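# Close the open freezer door on the desk

## Task

Push the open door of the freezer on the desk shut until its gasket keeps it closed. Keep the boxes inside the freezer on the shelves they sit on now. The freezer is not fixed down, so it must stay within roughly a hand's width of its starting spot. At the end the robot must release it and back away, and must not have toppled or be left leaning, or the task fails.

## Robot and tools

ROBOT. TidyBot++: one mobile base (0.54 m long, 0.50 m wide, 0.38 m tall, four powered casters) carrying a single seven-joint arm with a two-finger gripper. The shoulder sits 0.12 m ahead of the base centre and 0.68 m above the floor. Arm segments: upper arm 0.42 m, forearm 0.31 m, hand 0.31 m from wrist to the hand point. Cameras: base_camera (fixed on the base, 644x364 images) and wrist_camera (on the hand, looking where it points, fisheye, 644x476). The arm starts folded with the hand pointing down; folded, the hand reaches up to 0.08 m beyond the base front and the elbow up to 1.15 m high.

FRAMES. Base frame: origin on the floor under the base centre, x forward, y left, z up, metres. hand_pose and target use it; the hand point is midway between the finger pads, the hand's own z axis runs out along the fingers and the fingers close along its y axis. Odometry frame is the base frame as it was at the scene start; base_odometry gives x, y and heading (rad, left positive, -3.142 to 3.142) from wheel turns only, so wheel slip reads as travel and drift builds up. base_tilt is in degrees, forward and right positive.

move. Runs one action; it may combine base, joints and target, all starting together.
- base: object with any of translate_m (metres, forward positive, -2 to 2), strafe_m (metres, left positive, -2 to 2), rotate_rad (radians, counter-clockwise seen from above positive, -6.3 to 6.3). These are offsets from where the base is when the command begins, measured along its axes at that moment; translate and strafe together make one straight drive.
- joints: object of absolute targets keyed joint_1_rad to joint_7_rad (radians) and gripper_pos (0 fully open to 1 fully closed; finger gap about 85 x (1 - gripper_pos) mm). Ranges: joint_2_rad -2.249 to 2.249 (0 upper arm vertical, positive leans forward); joint_4_rad -2.579 to 2.579 (elbow, 0 straight, negative bends forward when joint_3_rad is 3.14); joint_6_rad -2.099 to 2.099 (wrist, negative bends hand forward); joints 1, 3, 5, 7 are unlimited and take the shorter way, so send turns under half a revolution at a time. joint_1_rad positive turns the arm clockwise from above, opposite to rotate_rad. joint_7_rad at 1.57 with the hand down opens the fingers left/right. Done tolerances: 0.039 for joints 1-4, 0.095 for joints 5-7, 0.03 for the gripper.
- target: one list of seven numbers [x, y, z, qw, qx, qy, qz]: an absolute hand pose in the base frame, metres plus a unit quaternion. Alongside target, joints may hold only gripper_pos.
- speeds: caps for this action only: translate_m or strafe_m 0.05 to 0.5 m/s (name one only when driving with both), rotate_rad 0.1 to 1.57 rad/s.
- cameras: list of base_camera, wrist_camera or all; omitted means all, [] means none.
- blocking: true or omitted returns when everything rests; false returns after about 0.5 s while motion continues. A later move overrides only the parts it names. A move with no action just reports state and images.

wait: seconds from 0 to 10; returns state and images, earlier if running motions come to rest; wait(0) shows an "earlier move" line.
stop: brakes every running motion; those report "stopped" and may keep pressing on what they touch.
zoom_image: camera plus region [x0, y0, x1, y1] in pixels of that camera's latest image, at most 504 by 504.
finished_scene: scene number; ends the scene for good, so the door must stay shut with the robot released and clear.

RESULTS. The move line reads "done" or the worst status. base_status, joint_status and hand_status can read moving, done, off_target (rested away from target, may still push), not_followed (a check withheld the arm), stopped, contact_stop, time_out, torque_fault, limit_stop_at_motor_heat. hand_status is done within 10 mm and 2 degrees; most target moves end off_target within about 3 cm. hand_target is where the joint targets would put the hand. To correct, add (wanted position - hand_pose) to the last target's x, y, z; to hold still, resend hand_target. motor_effort is percent of motor maximum, bracket = peak in the last action. Also watch on_its_own, "joint command not followed", "pose unreachable", "cause:", "ARM HIT", Motor temperatures, MOTOR HOT (60 °C) and OVER-TEMPERATURE FAULT (75 °C, arm sinks for 30-60 s; resend targets afterwards). A refused call, or a first report of contact_stop, time_out or a torque fault, cancels the remaining move, wait and finished_scene calls in that reply; an invalid call (unknown key) does not.

CAUTIONS. The arm does not steer around furniture and keeps pushing; no check keeps it off the base. Torque above 104.5 N m (joints 1-4) or 51.3 N m (joints 5-7) triggers a 10 s arm halt. Targets low, close and pointing forward in front of the base often miss or hit the base. A hand pointing down reaches at most about 0.94 m high, only near the base. The robot can tip if the arm snags something 0.6 m or higher while the base drives or turns, if it reaches far out from folded over nearby furniture, or swings sideways while extended; backing off or pulling the arm in rights it. Close the door gently: no slams, no hard shoves that slide the loose freezer, no strong grip or twist on the door, nothing knocked off its shelf. Release the door fully and move away before finishing.

Each tool is called after "Call:" by a JSON object that holds its "name" and its "arguments".

## Session

Call:
{"name": "move", "arguments": {}}

Scene clock: 0.00 s.
Motor temperatures (°C): [35 36 41 41 42 39 41]
base_odometry: x=+0.000 y=+0.000 heading=+0.000
base_tilt: forward=-0.8 right=+0.4
base_status: not commanded
joint_positions: joint_1_rad=+0.044 joint_2_rad=-0.314 joint_3_rad=+3.130 joint_4_rad=-2.558 joint_5_rad=+0.004 joint_6_rad=-0.862 joint_7_rad=+1.595 gripper_pos=+0.000
joint_status: not commanded
motor_effort: joint_1_rad=-1 joint_2_rad=+0 joint_3_rad=+0 joint_4_rad=+13 joint_5_rad=+0 joint_6_rad=+0 joint_7_rad=+0
hand_pose: x=+0.2455 y=-0.0042 z=+0.5748 quat_wxyz=(+0.004, +1.000, -0.002, +0.017) (m; base frame)
hand_target: x=+0.2455 y=-0.0042 z=+0.5748 quat_wxyz=(+0.004, +1.000, -0.002, +0.017) (m; base frame)
hand_status: not commanded
pictures: base_camera, wrist_camera

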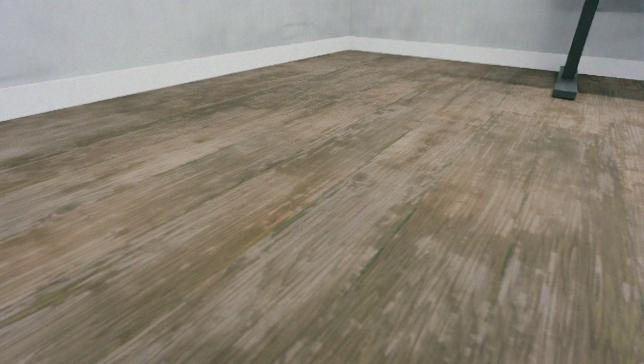

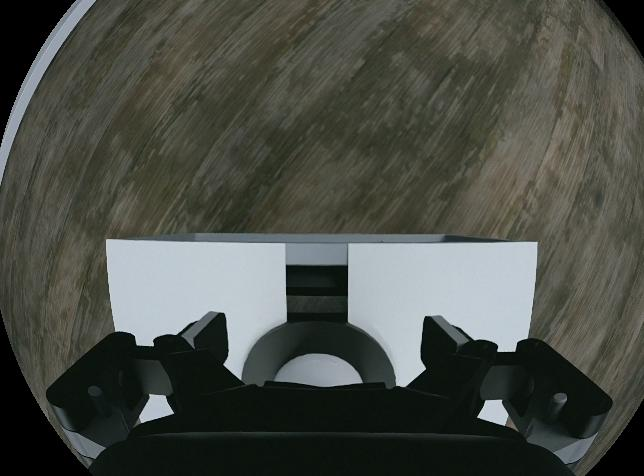

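Call:
{"name": "move", "arguments": {"base": {"rotate_rad":-0.8}, "joints": {"joint_6_rad":0.5}}}

Scene clock: 3.03 s.
Motor temperatures (°C): [35 36 41 40 42 39 41]
move: done
base_odometry: x=+0.000 y=+0.000 heading=-0.799
base_tilt: forward=-0.8 right=+0.4
base_status: done
joint_positions: joint_1_rad=+0.044 joint_2_rad=-0.314 joint_3_rad=+3.130 joint_4_rad=-2.558 joint_5_rad=+0.004 joint_6_rad=+0.423 joint_7_rad=+1.595 gripper_pos=+0.000
joint_status: all done
motor_effort: joint_1_rad=+0(2) joint_2_rad=-6(6) joint_3_rad=+0(1) joint_4_rad=+18(19) joint_5_rad=+0(1) joint_6_rad=+8(8) joint_7_rad=-1(1)
hand_pose: x=+0.5362 y=-0.0111 z=+0.8090 quat_wxyz=(+0.019, +0.790, +0.000, +0.613) (m; base frame)
hand_target: x=+0.5412 y=-0.0111 z=+0.8322 quat_wxyz=(+0.020, +0.766, +0.000, +0.643) (m; base frame)
hand_status: not commanded
pictures: base_camera, wrist_camera
camera_calibration:
wrist_camera: T_world_to_cam=[[-0.0741795, -0.995325, 0.0618457, -0.0285463], [-0.299615, -0.0369076, -0.953346, 0.978917], [0.951172, -0.0892487, -0.295477, -0.141621], [0, 0, 0, 1]] pos_world=[0.425887, -0.00492295, 0.893166]

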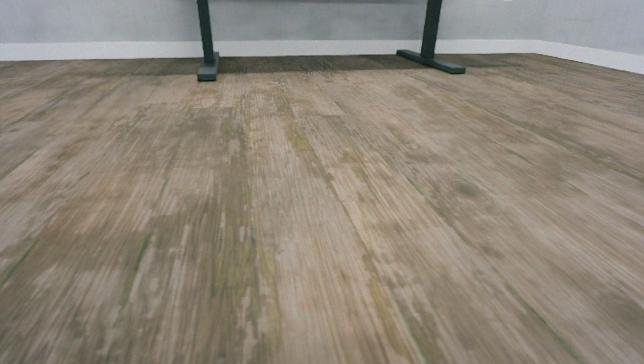

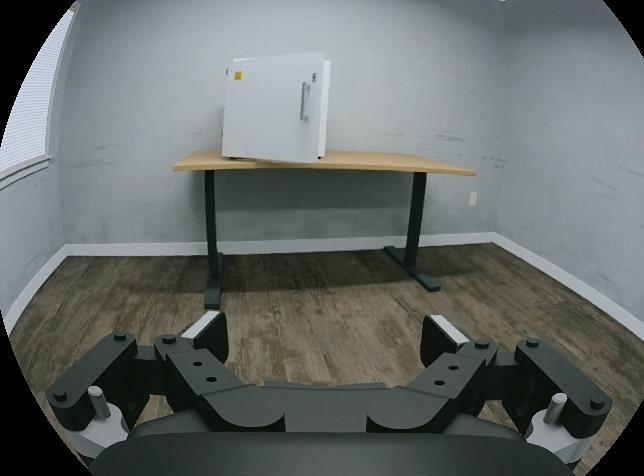

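Call:
{"name": "zoom_image", "arguments": {"camera": "wrist_camera", "region": [160, 30, 360, 180]}}

Scaled by 2.520.

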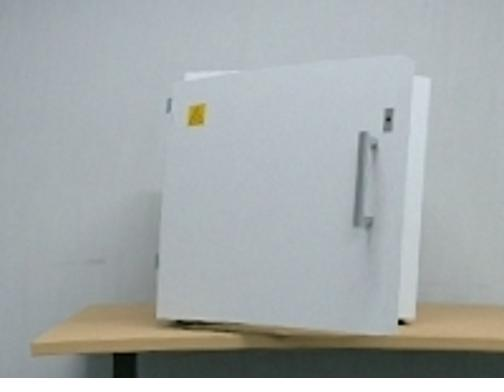

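Call:
{"name": "move", "arguments": {"base": {"translate_m":0.75,"rotate_rad":0.2}, "joints": {"joint_6_rad":0.75,"joint_1_rad":0.0,"gripper_pos":1}}}

Call:
{"name": "zoom_image", "arguments": {"camera": "wrist_camera", "region": [100, 0, 500, 350]}}

Scene clock: 9.70 s.
Motor temperatures (°C): [35 36 41 40 42 39 41]
move: done
base_odometry: x=+0.523 y=-0.538 heading=-0.599
base_tilt: forward=-0.8 right=+0.4
base_status: done
joint_positions: joint_1_rad=+0.010 joint_2_rad=-0.316 joint_3_rad=+3.130 joint_4_rad=-2.557 joint_5_rad=+0.004 joint_6_rad=+0.685 joint_7_rad=+1.595 gripper_pos=+0.999
joint_status: all done
motor_effort: joint_1_rad=-1(3) joint_2_rad=-5(8) joint_3_rad=+0(2) joint_4_rad=+18(21) joint_5_rad=+0(1) joint_6_rad=+8(10) joint_7_rad=-1(1)
hand_pose: x=+0.5457 y=+0.0036 z=+0.8906 quat_wxyz=(+0.010, +0.702, +0.013, +0.712) (m; base frame)
hand_target: x=+0.5450 y=+0.0079 z=+0.9097 quat_wxyz=(+0.006, +0.679, +0.016, +0.734) (m; base frame)
hand_status: not commanded
pictures: base_camera, wrist_camera
camera_calibration:
wrist_camera: T_world_to_cam=[[-0.0533627, -0.997406, 0.0483099, -0.0175782], [-0.039215, -0.0462483, -0.99816, 0.957921], [0.997805, -0.055159, -0.0366454, -0.381366], [0, 0, 0, 1]] pos_world=[0.417156, 0.00573388, 0.943033]

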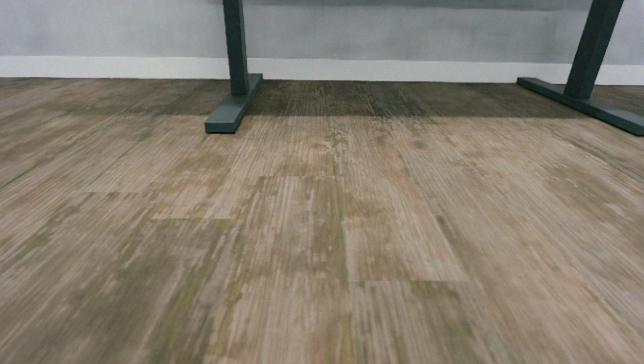

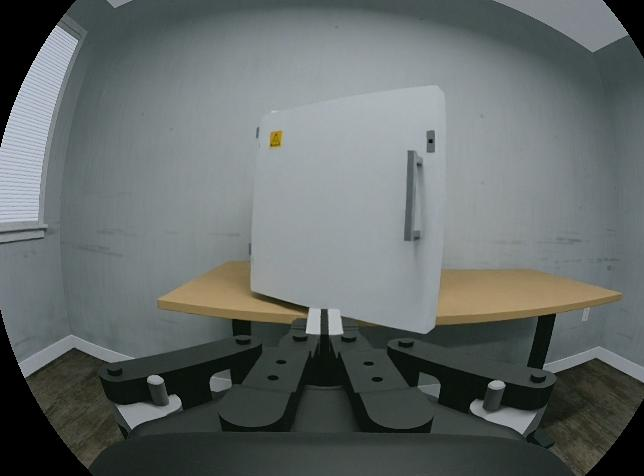

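Scaled by 1.260.

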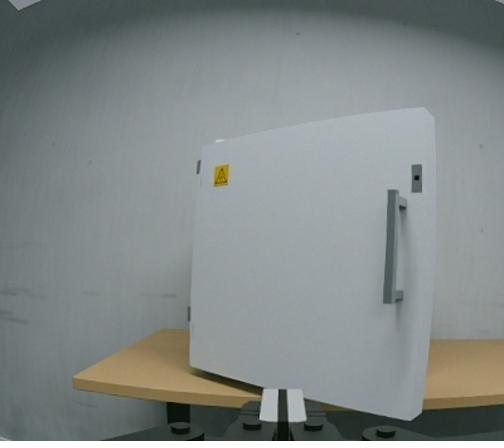

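Call:
{"name": "move", "arguments": {"base": {"translate_m":0.33,"strafe_m":-0.17}, "joints": {"joint_2_rad":0.0,"joint_6_rad":1.04}}}

Scene clock: 15.20 s.
Motor temperatures (°C): [35 36 41 40 42 39 41]
move: done
base_odometry: x=+0.700 y=-0.865 heading=-0.599
base_tilt: forward=-0.8 right=+0.4
base_status: done
joint_positions: joint_1_rad=+0.010 joint_2_rad=-0.006 joint_3_rad=+3.130 joint_4_rad=-2.557 joint_5_rad=+0.004 joint_6_rad=+0.962 joint_7_rad=+1.595 gripper_pos=+0.999
joint_status: all done
motor_effort: joint_1_rad=+0(2) joint_2_rad=-13(17) joint_3_rad=+0(1) joint_4_rad=+14(19) joint_5_rad=-1(1) joint_6_rad=+8(9) joint_7_rad=+0(1)
hand_pose: x=+0.6025 y=+0.0034 z=+0.8356 quat_wxyz=(+0.008, +0.713, +0.012, +0.701) (m; base frame)
hand_target: x=+0.6029 y=+0.0082 z=+0.8567 quat_wxyz=(+0.004, +0.688, +0.015, +0.726) (m; base frame)
hand_status: not commanded
pictures: base_camera, wrist_camera
camera_calibration:
wrist_camera: T_world_to_cam=[[-0.0504891, -0.997684, 0.0455794, -0.0114754], [-0.071499, -0.0419097, -0.99656, 0.923372], [0.996162, -0.0535743, -0.0692174, -0.41182], [0, 0, 0, 1]] pos_world=[0.47568, 0.00518652, 0.892213]

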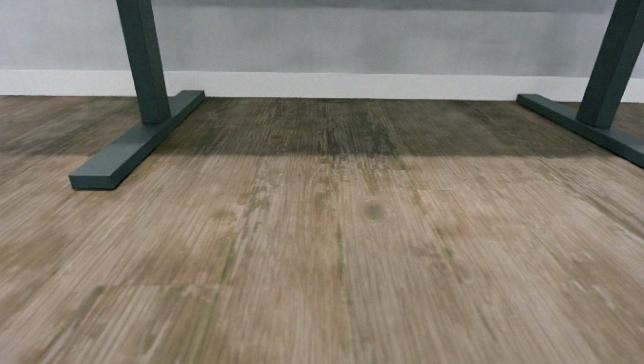

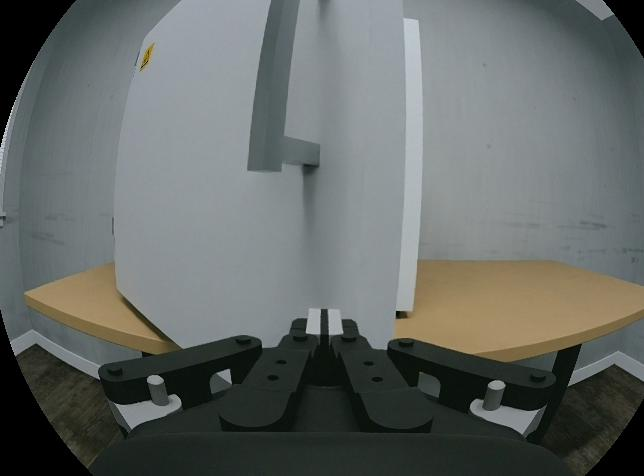

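Call:
{"name": "move", "arguments": {"base": {"translate_m":0.27,"strafe_m":-0.04}, "speeds": {"translate_m":0.12}}}

Scene clock: 20.23 s.
Motor temperatures (°C): [35 36 41 40 42 39 41]
move: done
base_odometry: x=+0.900 y=-1.050 heading=-0.599
base_tilt: forward=-0.8 right=+0.4
base_status: done
joint_positions: joint_1_rad=+0.010 joint_2_rad=-0.005 joint_3_rad=+3.130 joint_4_rad=-2.557 joint_5_rad=+0.004 joint_6_rad=+0.965 joint_7_rad=+1.595 gripper_pos=+0.999
joint_status: not commanded
motor_effort: joint_1_rad=+0(1) joint_2_rad=-13(16) joint_3_rad=-1(1) joint_4_rad=+14(16) joint_5_rad=-1(2) joint_6_rad=+8(9) joint_7_rad=-1(2)
hand_pose: x=+0.6026 y=+0.0036 z=+0.8362 quat_wxyz=(+0.007, +0.713, +0.012, +0.701) (m; base frame)
hand_target: x=+0.6029 y=+0.0082 z=+0.8567 quat_wxyz=(+0.004, +0.688, +0.015, +0.726) (m; base frame)
hand_status: not commanded
pictures: base_camera, wrist_camera
camera_calibration:
wrist_camera: T_world_to_cam=[[-0.0502601, -0.997702, 0.0454454, -0.0113651], [-0.0692776, -0.0419106, -0.996717, 0.922754], [0.996331, -0.0532435, -0.0670119, -0.413819], [0, 0, 0, 1]] pos_world=[0.475656, 0.00530105, 0.89251]

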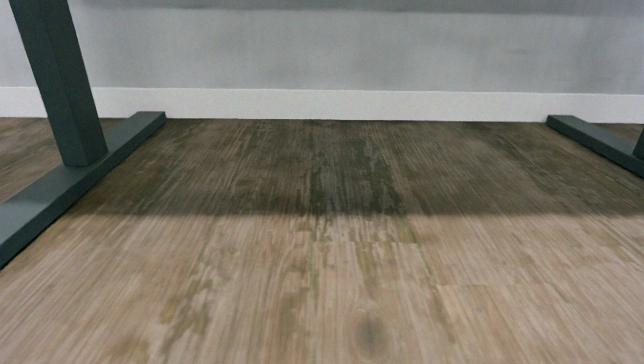

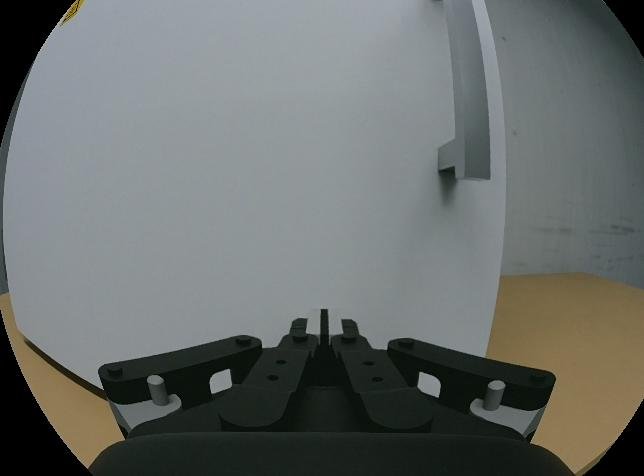

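Call:
{"name": "move", "arguments": {"base": {"translate_m":0.06,"strafe_m":-0.02}, "speeds": {"translate_m":0.06}}}

Scene clock: 22.30 s.
Motor temperatures (°C): [35 36 41 40 42 39 41]
move: done
base_odometry: x=+0.938 y=-1.100 heading=-0.599
base_tilt: forward=-0.9 right=+0.4
base_status: done
joint_positions: joint_1_rad=-0.007 joint_2_rad=-0.074 joint_3_rad=+3.124 joint_4_rad=-2.643 joint_5_rad=+0.004 joint_6_rad=+0.993 joint_7_rad=+1.595 gripper_pos=+0.999
joint_status: not commanded
motor_effort: joint_1_rad=-1(4) joint_2_rad=+3(15) joint_3_rad=+0(5) joint_4_rad=+28(35) joint_5_rad=+0(5) joint_6_rad=+5(8) joint_7_rad=+0(1)
hand_pose: x=+0.5693 y=+0.0134 z=+0.8357 quat_wxyz=(+0.000, +0.709, +0.020, +0.705) (m; base frame)
hand_target: x=+0.6029 y=+0.0082 z=+0.8567 quat_wxyz=(+0.004, +0.688, +0.015, +0.726) (m; base frame)
hand_status: not commanded
pictures: base_camera, wrist_camera
camera_calibration:
wrist_camera: T_world_to_cam=[[-0.0292132, -0.998518, 0.0459153, -0.0155638], [-0.0569674, -0.0441971, -0.997397, 0.913938], [0.997949, -0.0317528, -0.0555918, -0.39086], [0, 0, 0, 1]] pos_world=[0.441669, 0.0124418, 0.890546]

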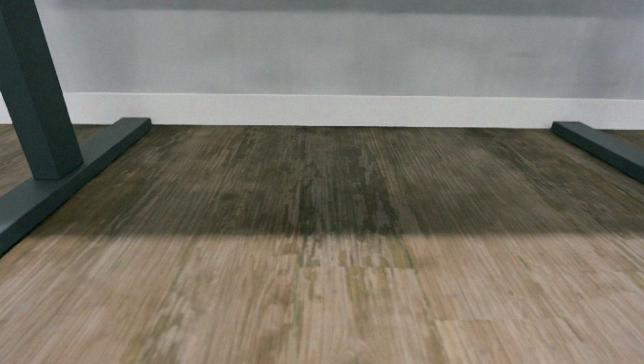

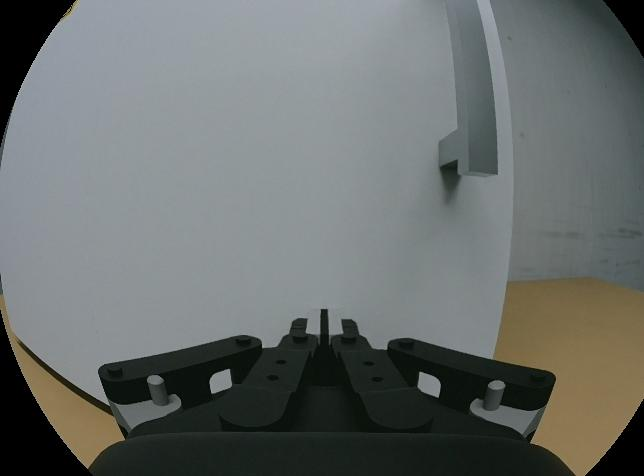

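Call:
{"name": "move", "arguments": {"base": {"translate_m":-0.1}, "speeds": {"translate_m":0.2}, "cameras": ["wrist_camera"]}}

Call:
{"name": "move", "arguments": {"base": {"translate_m":-0.25,"strafe_m":-0.5,"rotate_rad":0.5}}}

Call:
{"name": "zoom_image", "arguments": {"camera": "wrist_camera", "region": [120, 0, 500, 350]}}

Scene clock: 24.33 s.
Motor temperatures (°C): [35 36 41 40 42 39 41]
move: done
base_odometry: x=+0.856 y=-1.044 heading=-0.599
base_tilt: forward=-0.8 right=+0.4
base_status: done
joint_positions: joint_1_rad=-0.006 joint_2_rad=-0.008 joint_3_rad=+3.124 joint_4_rad=-2.562 joint_5_rad=+0.004 joint_6_rad=+0.994 joint_7_rad=+1.595 gripper_pos=+0.999
joint_status: not commanded
motor_effort: joint_1_rad=-1(3) joint_2_rad=-13(17) joint_3_rad=-1(2) joint_4_rad=+14(28) joint_5_rad=-1(1) joint_6_rad=+8(9) joint_7_rad=-1(1)
hand_pose: x=+0.6007 y=+0.0137 z=+0.8442 quat_wxyz=(+0.000, +0.703, +0.019, +0.711) (m; base frame)
hand_target: x=+0.6029 y=+0.0082 z=+0.8567 quat_wxyz=(+0.004, +0.688, +0.015, +0.726) (m; base frame)
hand_status: not commanded
pictures: wrist_camera
camera_calibration:
wrist_camera: T_world_to_cam=[[-0.0305214, -0.998567, 0.0439596, -0.0123269], [-0.0416283, -0.042672, -0.998222, 0.915679], [0.998667, -0.0322971, -0.0402663, -0.435093], [0, 0, 0, 1]] pos_world=[0.472255, 0.0127123, 0.897073]

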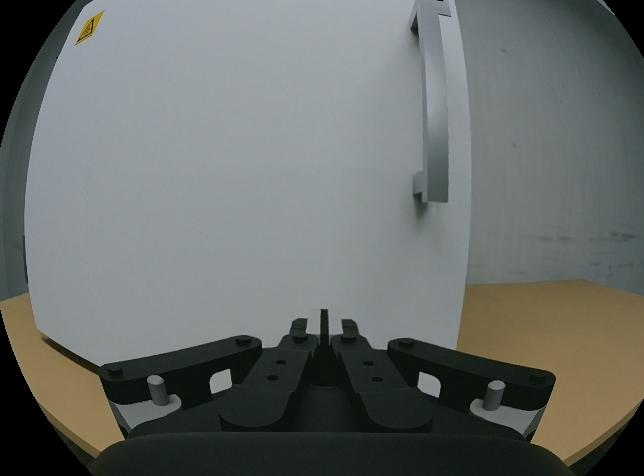

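Scene clock: 26.77 s.
Motor temperatures (°C): [35 36 41 40 42 39 41]
move: done
base_odometry: x=+0.367 y=-1.316 heading=-0.098
base_tilt: forward=-0.8 right=+0.4
base_status: done
joint_positions: joint_1_rad=-0.006 joint_2_rad=-0.009 joint_3_rad=+3.124 joint_4_rad=-2.562 joint_5_rad=+0.004 joint_6_rad=+0.994 joint_7_rad=+1.595 gripper_pos=+0.999
joint_status: not commanded
motor_effort: joint_1_rad=+0(2) joint_2_rad=-14(16) joint_3_rad=-1(2) joint_4_rad=+14(15) joint_5_rad=-1(2) joint_6_rad=+8(9) joint_7_rad=+0(1)
hand_pose: x=+0.6005 y=+0.0137 z=+0.8448 quat_wxyz=(+0.000, +0.703, +0.019, +0.711) (m; base frame)
hand_target: x=+0.6029 y=+0.0082 z=+0.8567 quat_wxyz=(+0.004, +0.688, +0.015, +0.726) (m; base frame)
hand_status: not commanded
pictures: base_camera, wrist_camera
camera_calibration:
wrist_camera: T_world_to_cam=[[-0.0306076, -0.998566, 0.0439125, -0.0122846], [-0.0403388, -0.0426632, -0.998275, 0.915562], [0.998717, -0.0323262, -0.0389751, -0.43598], [0, 0, 0, 1]] pos_world=[0.471977, 0.0127003, 0.89753]

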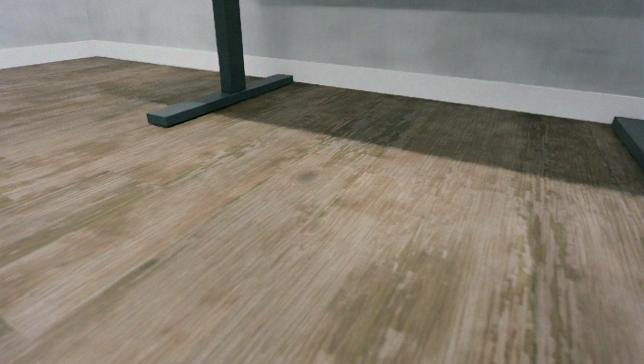

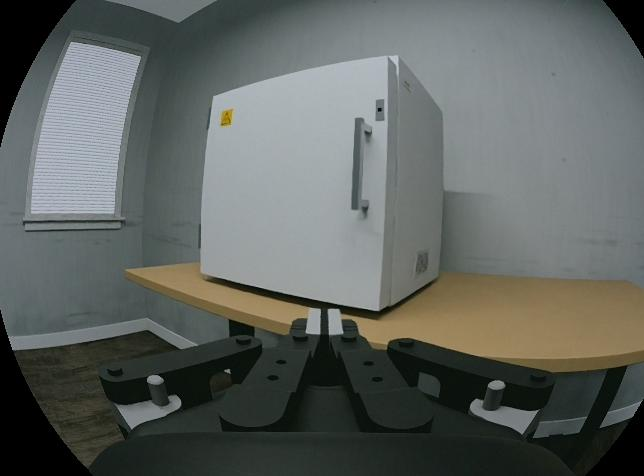

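Scaled by 1.326.

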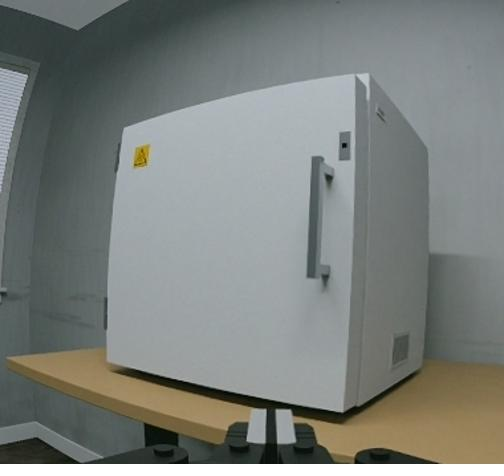

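Call:
{"name": "zoom_image", "arguments": {"camera": "wrist_camera", "region": [350, 40, 450, 140]}}

Call:
{"name": "zoom_image", "arguments": {"camera": "wrist_camera", "region": [350, 230, 450, 330]}}

Scaled by 5.040.

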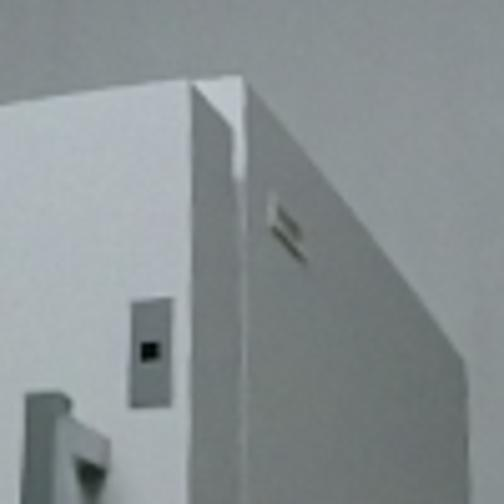

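Scaled by 5.040.

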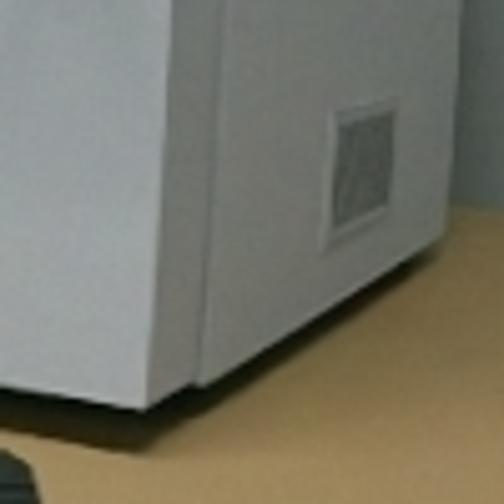

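Call:
{"name": "finished_scene", "arguments": {"scene": 1}}

The scene is finished: the task was done.


## Next scene

The same job, from a new start.

Call:
{"name": "move", "arguments": {}}

Scene clock: 0.00 s.
Motor temperatures (°C): [34 35 39 38 41 38 40]
base_odometry: x=+0.000 y=+0.000 heading=+0.000
base_tilt: forward=-0.8 right=+0.4
base_status: not commanded
joint_positions: joint_1_rad=+0.014 joint_2_rad=-0.332 joint_3_rad=+3.177 joint_4_rad=-2.509 joint_5_rad=-0.041 joint_6_rad=-0.877 joint_7_rad=+1.569 gripper_pos=+0.000
joint_status: not commanded
motor_effort: joint_1_rad=+0 joint_2_rad=-1 joint_3_rad=+0 joint_4_rad=+14 joint_5_rad=-1 joint_6_rad=+0 joint_7_rad=-1
hand_pose: x=+0.2684 y=+0.0050 z=+0.5908 quat_wxyz=(-0.021, +0.998, -0.037, +0.044) (m; base frame)
hand_target: x=+0.2683 y=+0.0050 z=+0.5908 quat_wxyz=(-0.021, +0.998, -0.037, +0.044) (m; base frame)
hand_status: not commanded
pictures: base_camera, wrist_camera
camera_calibration:
wrist_camera: T_world_to_cam=[[-0.0604857, -0.998085, 0.0129352, 0.00637386], [-0.997616, 0.0600159, -0.0340557, 0.334978], [0.0332141, -0.0149642, -0.999336, 0.711961], [0, 0, 0, 1]] pos_world=[0.310918, -0.00308844, 0.722814]

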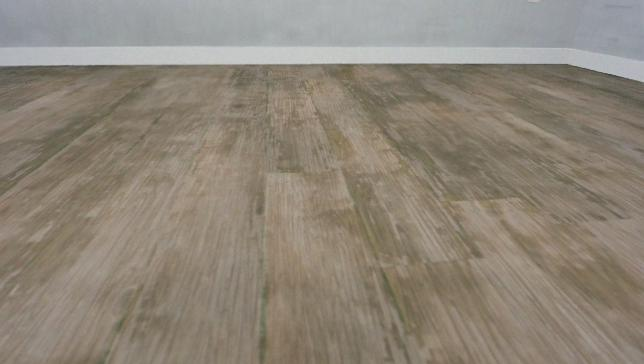

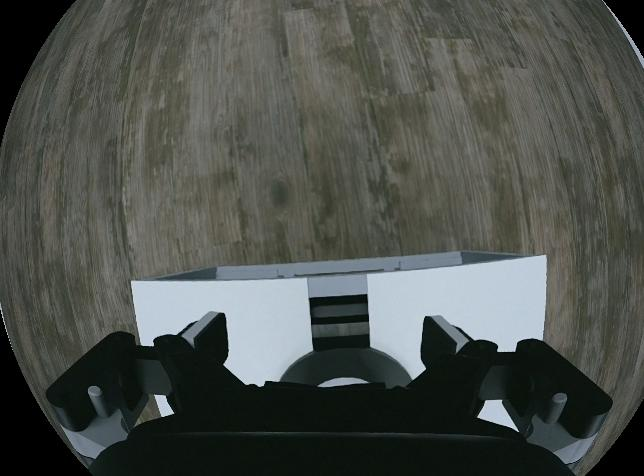

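Set the push posture (hand forward, gripper closed) and look.

Call:
{"name": "move", "arguments": {"joints": {"joint_1_rad":0.0,"joint_2_rad":0.0,"joint_3_rad":3.13,"joint_4_rad":-2.558,"joint_5_rad":0.0,"joint_6_rad":1.04,"joint_7_rad":1.595,"gripper_pos":1}}}

Scene clock: 2.93 s.
Motor temperatures (°C): [34 35 39 38 41 38 40]
move: done
base_odometry: x=+0.000 y=+0.000 heading=+0.000
base_tilt: forward=-0.8 right=+0.4
base_status: not commanded
joint_positions: joint_1_rad=+0.014 joint_2_rad=-0.020 joint_3_rad=+3.154 joint_4_rad=-2.536 joint_5_rad=-0.039 joint_6_rad=+0.960 joint_7_rad=+1.569 gripper_pos=+0.999
joint_status: all done
motor_effort: joint_1_rad=-1(2) joint_2_rad=-13(15) joint_3_rad=-1(2) joint_4_rad=+14(16) joint_5_rad=+0(2) joint_6_rad=+8(9) joint_7_rad=+0(2)
hand_pose: x=+0.6055 y=-0.0215 z=+0.8525 quat_wxyz=(+0.012, +0.701, -0.029, +0.712) (m; base frame)
hand_target: x=+0.6029 y=+0.0070 z=+0.8567 quat_wxyz=(+0.005, +0.688, +0.012, +0.726) (m; base frame)
hand_status: not commanded
pictures: base_camera, wrist_camera
camera_calibration:
wrist_camera: T_world_to_cam=[[-0.114846, -0.993348, -0.0084026, 0.0481301], [-0.0375007, 0.0127879, -0.999215, 0.922233], [0.992675, -0.114441, -0.0387199, -0.440189], [0, 0, 0, 1]] pos_world=[0.477076, -0.0143592, 0.904869]

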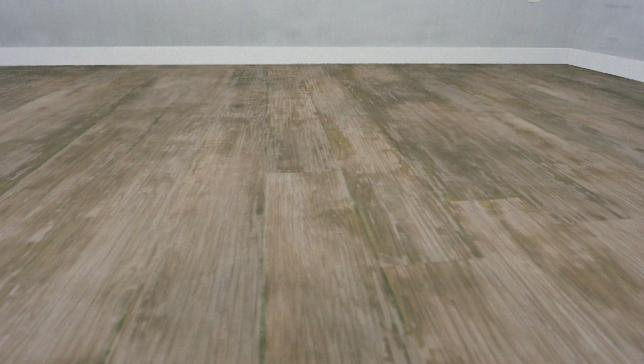

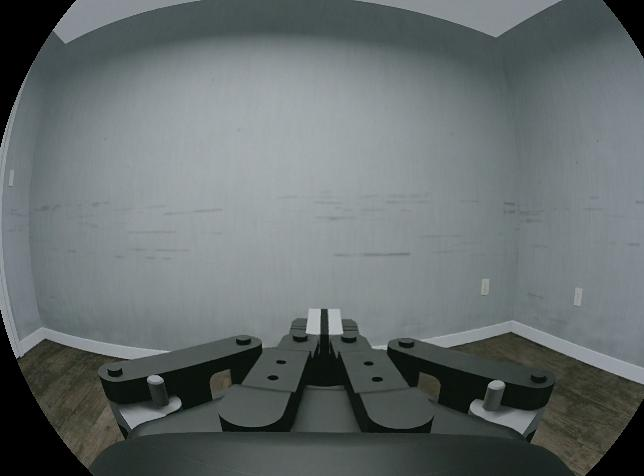

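Call:
{"name": "move", "arguments": {"base": {"rotate_rad":-1.7}}}

Scene clock: 5.57 s.
Motor temperatures (°C): [34 35 39 38 41 38 40]
move: done
base_odometry: x=+0.000 y=+0.000 heading=-1.699
base_tilt: forward=-0.8 right=+0.4
base_status: done
joint_positions: joint_1_rad=+0.008 joint_2_rad=-0.017 joint_3_rad=+3.147 joint_4_rad=-2.536 joint_5_rad=-0.034 joint_6_rad=+0.963 joint_7_rad=+1.569 gripper_pos=+0.999
joint_status: not commanded
motor_effort: joint_1_rad=-1(2) joint_2_rad=-14(15) joint_3_rad=-1(2) joint_4_rad=+15(15) joint_5_rad=+0(1) joint_6_rad=+8(9) joint_7_rad=+0(1)
hand_pose: x=+0.6063 y=-0.0139 z=+0.8519 quat_wxyz=(+0.007, +0.701, -0.022, +0.712) (m; base frame)
hand_target: x=+0.6029 y=+0.0070 z=+0.8567 quat_wxyz=(+0.005, +0.688, +0.012, +0.726) (m; base frame)
hand_status: not commanded
pictures: base_camera, wrist_camera
camera_calibration:
wrist_camera: T_world_to_cam=[[-0.0979572, -0.995178, -0.00506933, 0.0426297], [-0.0379584, 0.00882634, -0.99924, 0.921748], [0.994466, -0.0976904, -0.0386399, -0.441059], [0, 0, 0, 1]] pos_world=[0.477782, -0.00879867, 0.904221]

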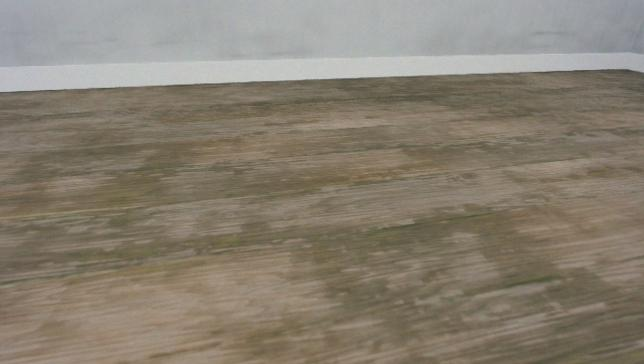

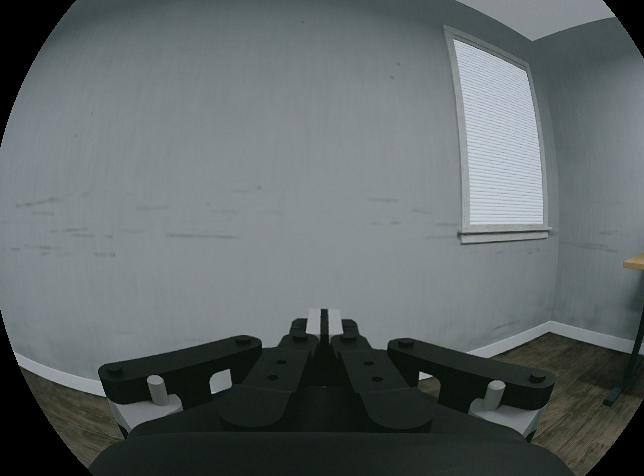

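Call:
{"name": "move", "arguments": {"base": {"rotate_rad":-1.35}}}

Scene clock: 8.07 s.
Motor temperatures (°C): [34 35 39 38 41 38 40]
move: done
base_odometry: x=+0.000 y=+0.000 heading=-3.049
base_tilt: forward=-0.8 right=+0.4
base_status: done
joint_positions: joint_1_rad=+0.006 joint_2_rad=-0.017 joint_3_rad=+3.144 joint_4_rad=-2.536 joint_5_rad=-0.032 joint_6_rad=+0.964 joint_7_rad=+1.569 gripper_pos=+0.999
joint_status: not commanded
motor_effort: joint_1_rad=-1(2) joint_2_rad=-14(15) joint_3_rad=-1(2) joint_4_rad=+15(15) joint_5_rad=+0(1) joint_6_rad=+8(9) joint_7_rad=+0(1)
hand_pose: x=+0.6064 y=-0.0109 z=+0.8520 quat_wxyz=(+0.005, +0.701, -0.019, +0.713) (m; base frame)
hand_target: x=+0.6029 y=+0.0070 z=+0.8567 quat_wxyz=(+0.005, +0.688, +0.012, +0.726) (m; base frame)
hand_status: not commanded
pictures: base_camera, wrist_camera
camera_calibration:
wrist_camera: T_world_to_cam=[[-0.0913174, -0.995814, -0.00393874, 0.0406186], [-0.0377484, 0.00741394, -0.99926, 0.921676], [0.995106, -0.0911011, -0.0382674, -0.441446], [0, 0, 0, 1]] pos_world=[0.477786, -0.00660081, 0.904261]

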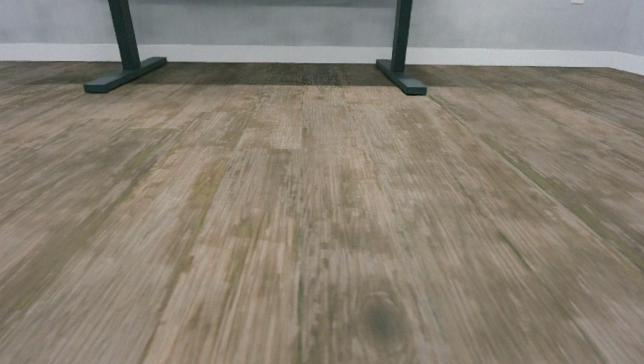

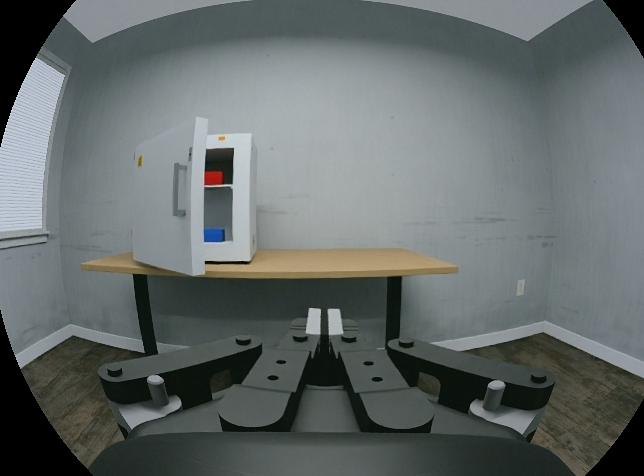

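Call:
{"name": "zoom_image", "arguments": {"camera": "wrist_camera", "region": [120, 100, 280, 290]}}

Scaled by 2.653.

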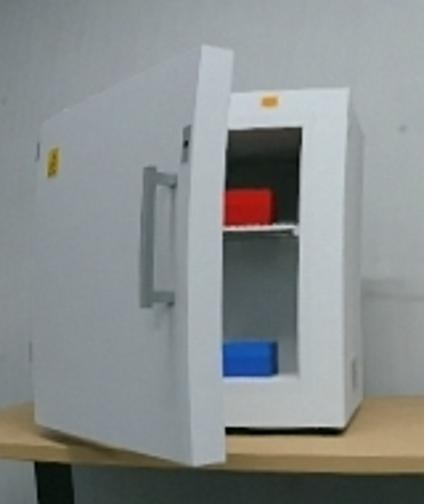

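Call:
{"name": "move", "arguments": {"base": {"translate_m":0.7,"strafe_m":0.375}, "joints": {"joint_4_rad":-2.60}}}

"joints": joint_4_rad = -2.6 is out of range -2.579 to 2.579
Scene clock: 14.13 s.
Motor temperatures (°C): [34 35 39 38 41 38 40]
base_odometry: x=+0.000 y=+0.000 heading=-3.049
base_tilt: forward=-0.8 right=+0.4
base_status: done
joint_positions: joint_1_rad=+0.006 joint_2_rad=-0.017 joint_3_rad=+3.144 joint_4_rad=-2.536 joint_5_rad=-0.032 joint_6_rad=+0.964 joint_7_rad=+1.569 gripper_pos=+0.999
joint_status: not commanded
motor_effort: joint_1_rad=+0(2) joint_2_rad=-13(15) joint_3_rad=-1(2) joint_4_rad=+15(15) joint_5_rad=+0(1) joint_6_rad=+8(9) joint_7_rad=+0(1)
hand_pose: x=+0.6064 y=-0.0109 z=+0.8520 quat_wxyz=(+0.005, +0.701, -0.019, +0.713) (m; base frame)
hand_target: x=+0.6029 y=+0.0070 z=+0.8567 quat_wxyz=(+0.005, +0.688, +0.012, +0.726) (m; base frame)
hand_status: not commanded
pictures: none

Call:
{"name": "move", "arguments": {"base": {"translate_m":0.7,"strafe_m":0.375}, "joints": {"joint_4_rad":-2.575,"joint_6_rad":1.0,"joint_2_rad":0.01,"joint_1_rad":-0.01}}}

Scene clock: 17.13 s.
Motor temperatures (°C): [34 35 39 38 41 38 40]
move: done
base_odometry: x=-0.662 y=-0.438 heading=-3.050
base_tilt: forward=-0.8 right=+0.4
base_status: done
joint_positions: joint_1_rad=+0.001 joint_2_rad=-0.004 joint_3_rad=+3.144 joint_4_rad=-2.550 joint_5_rad=-0.032 joint_6_rad=+0.964 joint_7_rad=+1.569 gripper_pos=+0.999
joint_status: all done
joint sent to its limit — joint_4_rad, lower limit.
motor_effort: joint_1_rad=-1(2) joint_2_rad=-13(16) joint_3_rad=-1(2) joint_4_rad=+14(16) joint_5_rad=+0(1) joint_6_rad=+8(9) joint_7_rad=-1(1)
hand_pose: x=+0.6048 y=-0.0087 z=+0.8387 quat_wxyz=(+0.004, +0.711, -0.018, +0.703) (m; base frame)
hand_target: x=+0.6023 y=+0.0118 z=+0.8349 quat_wxyz=(+0.001, +0.709, +0.016, +0.705) (m; base frame)
hand_status: not commanded
pictures: base_camera, wrist_camera
camera_calibration:
wrist_camera: T_world_to_cam=[[-0.0869155, -0.996214, -0.00165366, 0.0380313], [-0.0648964, 0.00731833, -0.997865, 0.923568], [0.9941, -0.0866226, -0.0652868, -0.416838], [0, 0, 0, 1]] pos_world=[0.477621, -0.00497926, 0.894445]

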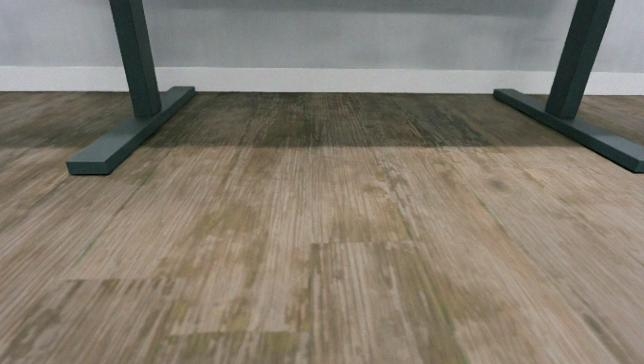

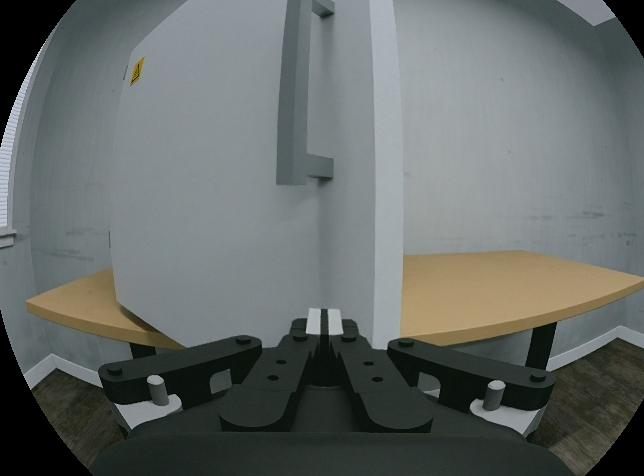

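Call:
{"name": "move", "arguments": {"base": {"translate_m":0.26,"strafe_m":-0.05}, "speeds": {"translate_m":0.15}, "cameras": ["wrist_camera"]}}

Call:
{"name": "move", "arguments": {"base": {"translate_m":0.06,"strafe_m":-0.02}, "speeds": {"translate_m":0.06}, "cameras": ["wrist_camera"]}}

Scene clock: 20.47 s.
Motor temperatures (°C): [34 35 39 38 41 38 40]
move: done
base_odometry: x=-0.926 y=-0.413 heading=-3.049
base_tilt: forward=-0.8 right=+0.4
base_status: done
joint_positions: joint_1_rad=+0.001 joint_2_rad=-0.002 joint_3_rad=+3.144 joint_4_rad=-2.552 joint_5_rad=-0.031 joint_6_rad=+0.964 joint_7_rad=+1.569 gripper_pos=+0.999
joint_status: not commanded
motor_effort: joint_1_rad=-1(1) joint_2_rad=-14(16) joint_3_rad=-1(1) joint_4_rad=+14(16) joint_5_rad=-1(1) joint_6_rad=+8(9) joint_7_rad=-1(1)
hand_pose: x=+0.6048 y=-0.0081 z=+0.8368 quat_wxyz=(+0.003, +0.712, -0.017, +0.702) (m; base frame)
hand_target: x=+0.6023 y=+0.0118 z=+0.8349 quat_wxyz=(+0.001, +0.709, +0.016, +0.705) (m; base frame)
hand_status: not commanded
pictures: wrist_camera
camera_calibration:
wrist_camera: T_world_to_cam=[[-0.0854176, -0.996345, -0.000887663, 0.0370978], [-0.0687497, 0.00678277, -0.997611, 0.923815], [0.99397, -0.0851525, -0.0690778, -0.413674], [0, 0, 0, 1]] pos_world=[0.47786, -0.00452915, 0.893065]

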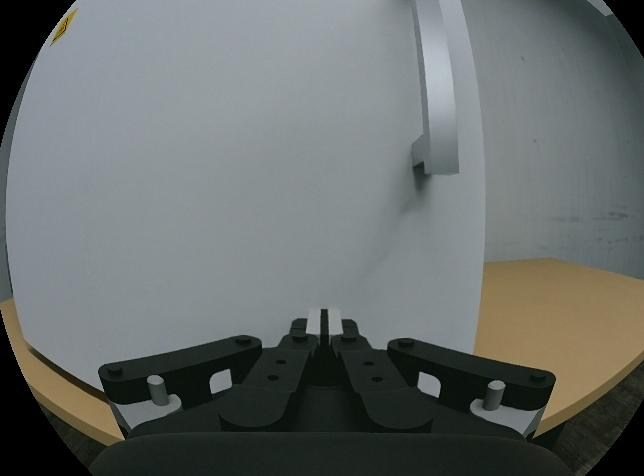

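Scene clock: 22.00 s.
Motor temperatures (°C): [34 35 39 38 41 38 40]
move: done
base_odometry: x=-0.988 y=-0.398 heading=-3.049
base_tilt: forward=-0.8 right=+0.4
base_status: done
joint_positions: joint_1_rad=+0.001 joint_2_rad=-0.001 joint_3_rad=+3.144 joint_4_rad=-2.552 joint_5_rad=-0.031 joint_6_rad=+0.964 joint_7_rad=+1.569 gripper_pos=+0.999
joint_status: not commanded
motor_effort: joint_1_rad=-1(1) joint_2_rad=-14(16) joint_3_rad=-1(1) joint_4_rad=+14(15) joint_5_rad=+0(1) joint_6_rad=+8(9) joint_7_rad=-1(1)
hand_pose: x=+0.6048 y=-0.0080 z=+0.8363 quat_wxyz=(+0.003, +0.713, -0.017, +0.701) (m; base frame)
hand_target: x=+0.6023 y=+0.0118 z=+0.8349 quat_wxyz=(+0.001, +0.709, +0.016, +0.705) (m; base frame)
hand_status: not commanded
pictures: wrist_camera
camera_calibration:
wrist_camera: T_world_to_cam=[[-0.0851292, -0.99637, -0.000658901, 0.0368375], [-0.0698662, 0.00662899, -0.997534, 0.923884], [0.993917, -0.0848732, -0.0701768, -0.412763], [0, 0, 0, 1]] pos_world=[0.477937, -0.00445314, 0.892664]

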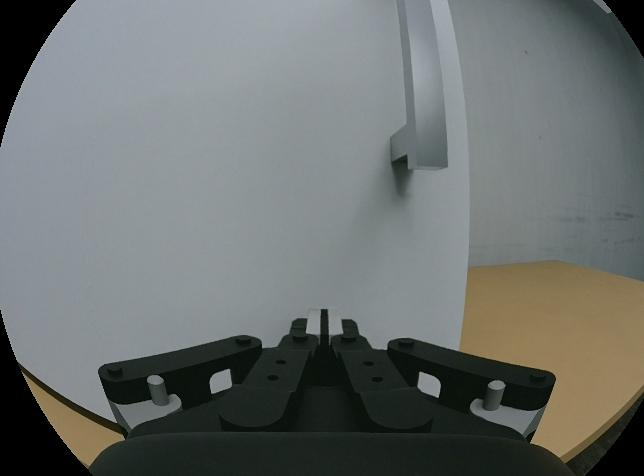

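Call:
{"name": "move", "arguments": {"base": {"translate_m":0.05}, "speeds": {"translate_m":0.06}, "cameras": ["wrist_camera"]}}

Scene clock: 23.60 s.
Motor temperatures (°C): [34 35 39 38 41 38 40]
move: done
base_odometry: x=-1.037 y=-0.403 heading=-3.049
base_tilt: forward=-0.8 right=+0.4
base_status: done
joint_positions: joint_1_rad=+0.001 joint_2_rad=-0.031 joint_3_rad=+3.144 joint_4_rad=-2.585 joint_5_rad=-0.031 joint_6_rad=+0.966 joint_7_rad=+1.569 gripper_pos=+0.999
joint_status: not commanded
motor_effort: joint_1_rad=-2(3) joint_2_rad=-5(15) joint_3_rad=-2(2) joint_4_rad=+18(23) joint_5_rad=+1(1) joint_6_rad=+4(9) joint_7_rad=+0(1)
hand_pose: x=+0.5914 y=-0.0079 z=+0.8358 quat_wxyz=(+0.003, +0.713, -0.017, +0.701) (m; base frame)
hand_target: x=+0.6023 y=+0.0118 z=+0.8349 quat_wxyz=(+0.001, +0.709, +0.016, +0.705) (m; base frame)
hand_status: not commanded
pictures: wrist_camera
camera_calibration:
wrist_camera: T_world_to_cam=[[-0.0850379, -0.996378, -0.000626891, 0.0356817], [-0.0696102, 0.00656866, -0.997553, 0.92232], [0.993943, -0.0847862, -0.0699167, -0.399747], [0, 0, 0, 1]] pos_world=[0.464563, -0.00439891, 0.892136]

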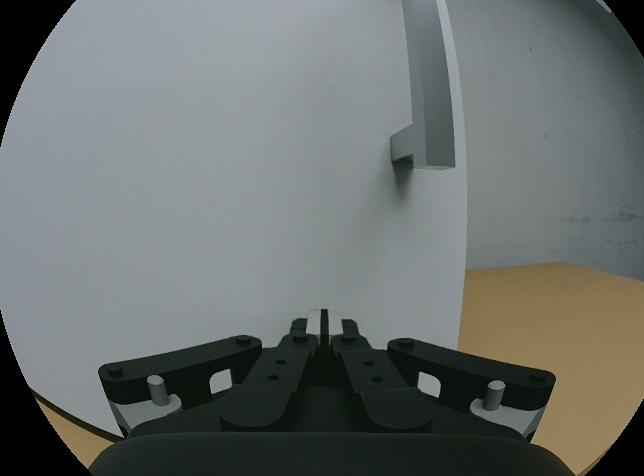

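Call:
{"name": "move", "arguments": {"base": {"translate_m":0.02}, "speeds": {"translate_m":0.06}, "cameras": ["wrist_camera"]}}

Call:
{"name": "move", "arguments": {"base": {"translate_m":-0.1}, "speeds": {"translate_m":0.2}, "cameras": ["wrist_camera"]}}

Call:
{"name": "move", "arguments": {"base": {"translate_m":-0.25,"strafe_m":-0.5,"rotate_rad":0.5}, "cameras": ["wrist_camera"]}}

Call:
{"name": "zoom_image", "arguments": {"camera": "wrist_camera", "region": [340, 40, 440, 140]}}

Scene clock: 25.80 s.
Motor temperatures (°C): [34 35 39 38 41 38 40]
move: done
base_odometry: x=-1.057 y=-0.404 heading=-3.049
base_tilt: forward=-0.9 right=+0.4
base_status: done
joint_positions: joint_1_rad=+0.001 joint_2_rad=-0.073 joint_3_rad=+3.144 joint_4_rad=-2.630 joint_5_rad=-0.031 joint_6_rad=+0.975 joint_7_rad=+1.569 gripper_pos=+0.999
joint_status: not commanded
motor_effort: joint_1_rad=-2(3) joint_2_rad=+5(10) joint_3_rad=-1(2) joint_4_rad=+25(32) joint_5_rad=+1(2) joint_6_rad=+2(7) joint_7_rad=+0(1)
hand_pose: x=+0.5729 y=-0.0079 z=+0.8353 quat_wxyz=(+0.003, +0.711, -0.017, +0.703) (m; base frame)
hand_target: x=+0.6023 y=+0.0118 z=+0.8349 quat_wxyz=(+0.001, +0.709, +0.016, +0.705) (m; base frame)
hand_status: not commanded
pictures: wrist_camera
camera_calibration:
wrist_camera: T_world_to_cam=[[-0.0851465, -0.996368, -0.000833916, 0.0343537], [-0.0656505, 0.00644542, -0.997822, 0.918513], [0.994203, -0.0849063, -0.0659609, -0.384839], [0, 0, 0, 1]] pos_world=[0.445834, -0.00436648, 0.891156]

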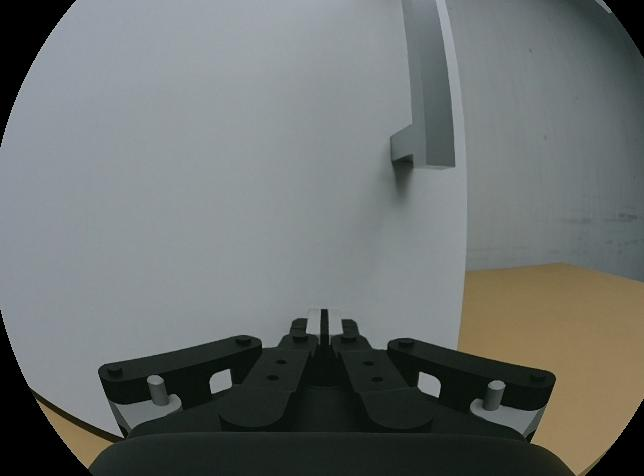

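Scene clock: 27.03 s.
Motor temperatures (°C): [34 35 39 38 41 38 40]
move: done
base_odometry: x=-0.957 y=-0.395 heading=-3.049
base_tilt: forward=-0.8 right=+0.4
base_status: done
joint_positions: joint_1_rad=+0.000 joint_2_rad=+0.003 joint_3_rad=+3.144 joint_4_rad=-2.570 joint_5_rad=-0.029 joint_6_rad=+0.975 joint_7_rad=+1.569 gripper_pos=+0.999
joint_status: not commanded
motor_effort: joint_1_rad=-1(3) joint_2_rad=-14(17) joint_3_rad=+0(2) joint_4_rad=+14(26) joint_5_rad=-1(1) joint_6_rad=+8(9) joint_7_rad=+0(1)
hand_pose: x=+0.6007 y=-0.0073 z=+0.8290 quat_wxyz=(+0.003, +0.717, -0.016, +0.697) (m; base frame)
hand_target: x=+0.6023 y=+0.0118 z=+0.8349 quat_wxyz=(+0.001, +0.709, +0.016, +0.705) (m; base frame)
hand_status: not commanded
pictures: wrist_camera
camera_calibration:
wrist_camera: T_world_to_cam=[[-0.0834036, -0.996515, 0.00125957, 0.0345344], [-0.0808049, 0.00550317, -0.996715, 0.922257], [0.993234, -0.0832314, -0.0809823, -0.399766], [0, 0, 0, 1]] pos_world=[0.474465, -0.00393442, 0.88681]

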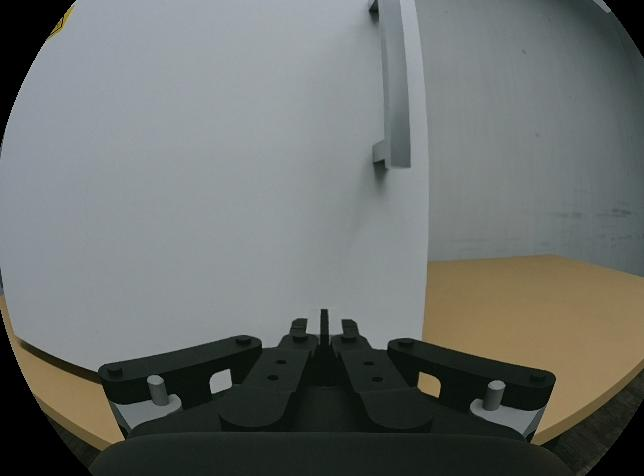

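Scene clock: 29.53 s.
Motor temperatures (°C): [34 35 39 38 41 38 40]
move: done
base_odometry: x=-0.755 y=+0.126 heading=-2.548
base_tilt: forward=-0.9 right=+0.4
base_status: done
joint_positions: joint_1_rad=-0.006 joint_2_rad=+0.001 joint_3_rad=+3.141 joint_4_rad=-2.570 joint_5_rad=-0.027 joint_6_rad=+0.975 joint_7_rad=+1.569 gripper_pos=+0.999
joint_status: not commanded
motor_effort: joint_1_rad=-1(2) joint_2_rad=-14(15) joint_3_rad=-1(2) joint_4_rad=+14(15) joint_5_rad=-1(1) joint_6_rad=+8(9) joint_7_rad=+0(2)
hand_pose: x=+0.6004 y=-0.0024 z=+0.8302 quat_wxyz=(+0.000, +0.716, -0.012, +0.698) (m; base frame)
hand_target: x=+0.6023 y=+0.0118 z=+0.8349 quat_wxyz=(+0.001, +0.709, +0.016, +0.705) (m; base frame)
hand_status: not commanded
pictures: wrist_camera
camera_calibration:
wrist_camera: T_world_to_cam=[[-0.072543, -0.997363, 0.00209704, 0.0322259], [-0.0783621, 0.00360355, -0.996918, 0.922106], [0.994282, -0.0724838, -0.0784169, -0.401639], [0, 0, 0, 1]] pos_world=[0.473939, -0.000294222, 0.887702]

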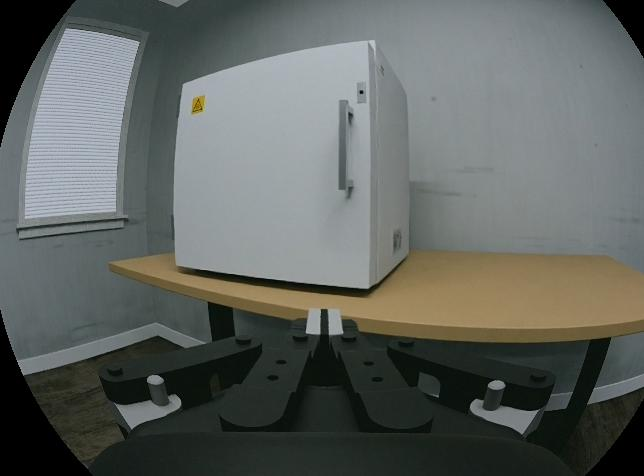

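Scaled by 5.040.

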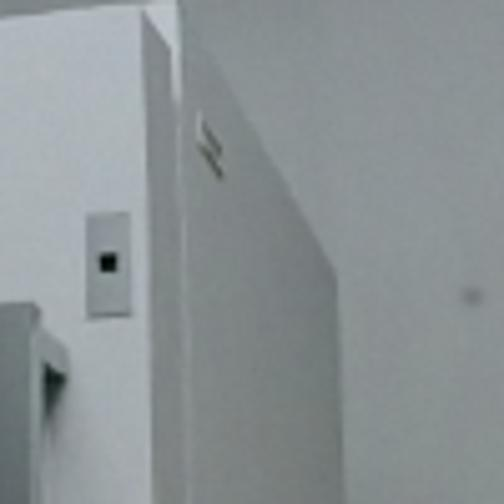

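Call:
{"name": "finished_scene", "arguments": {"scene": 2}}

The scene is finished: the task was done.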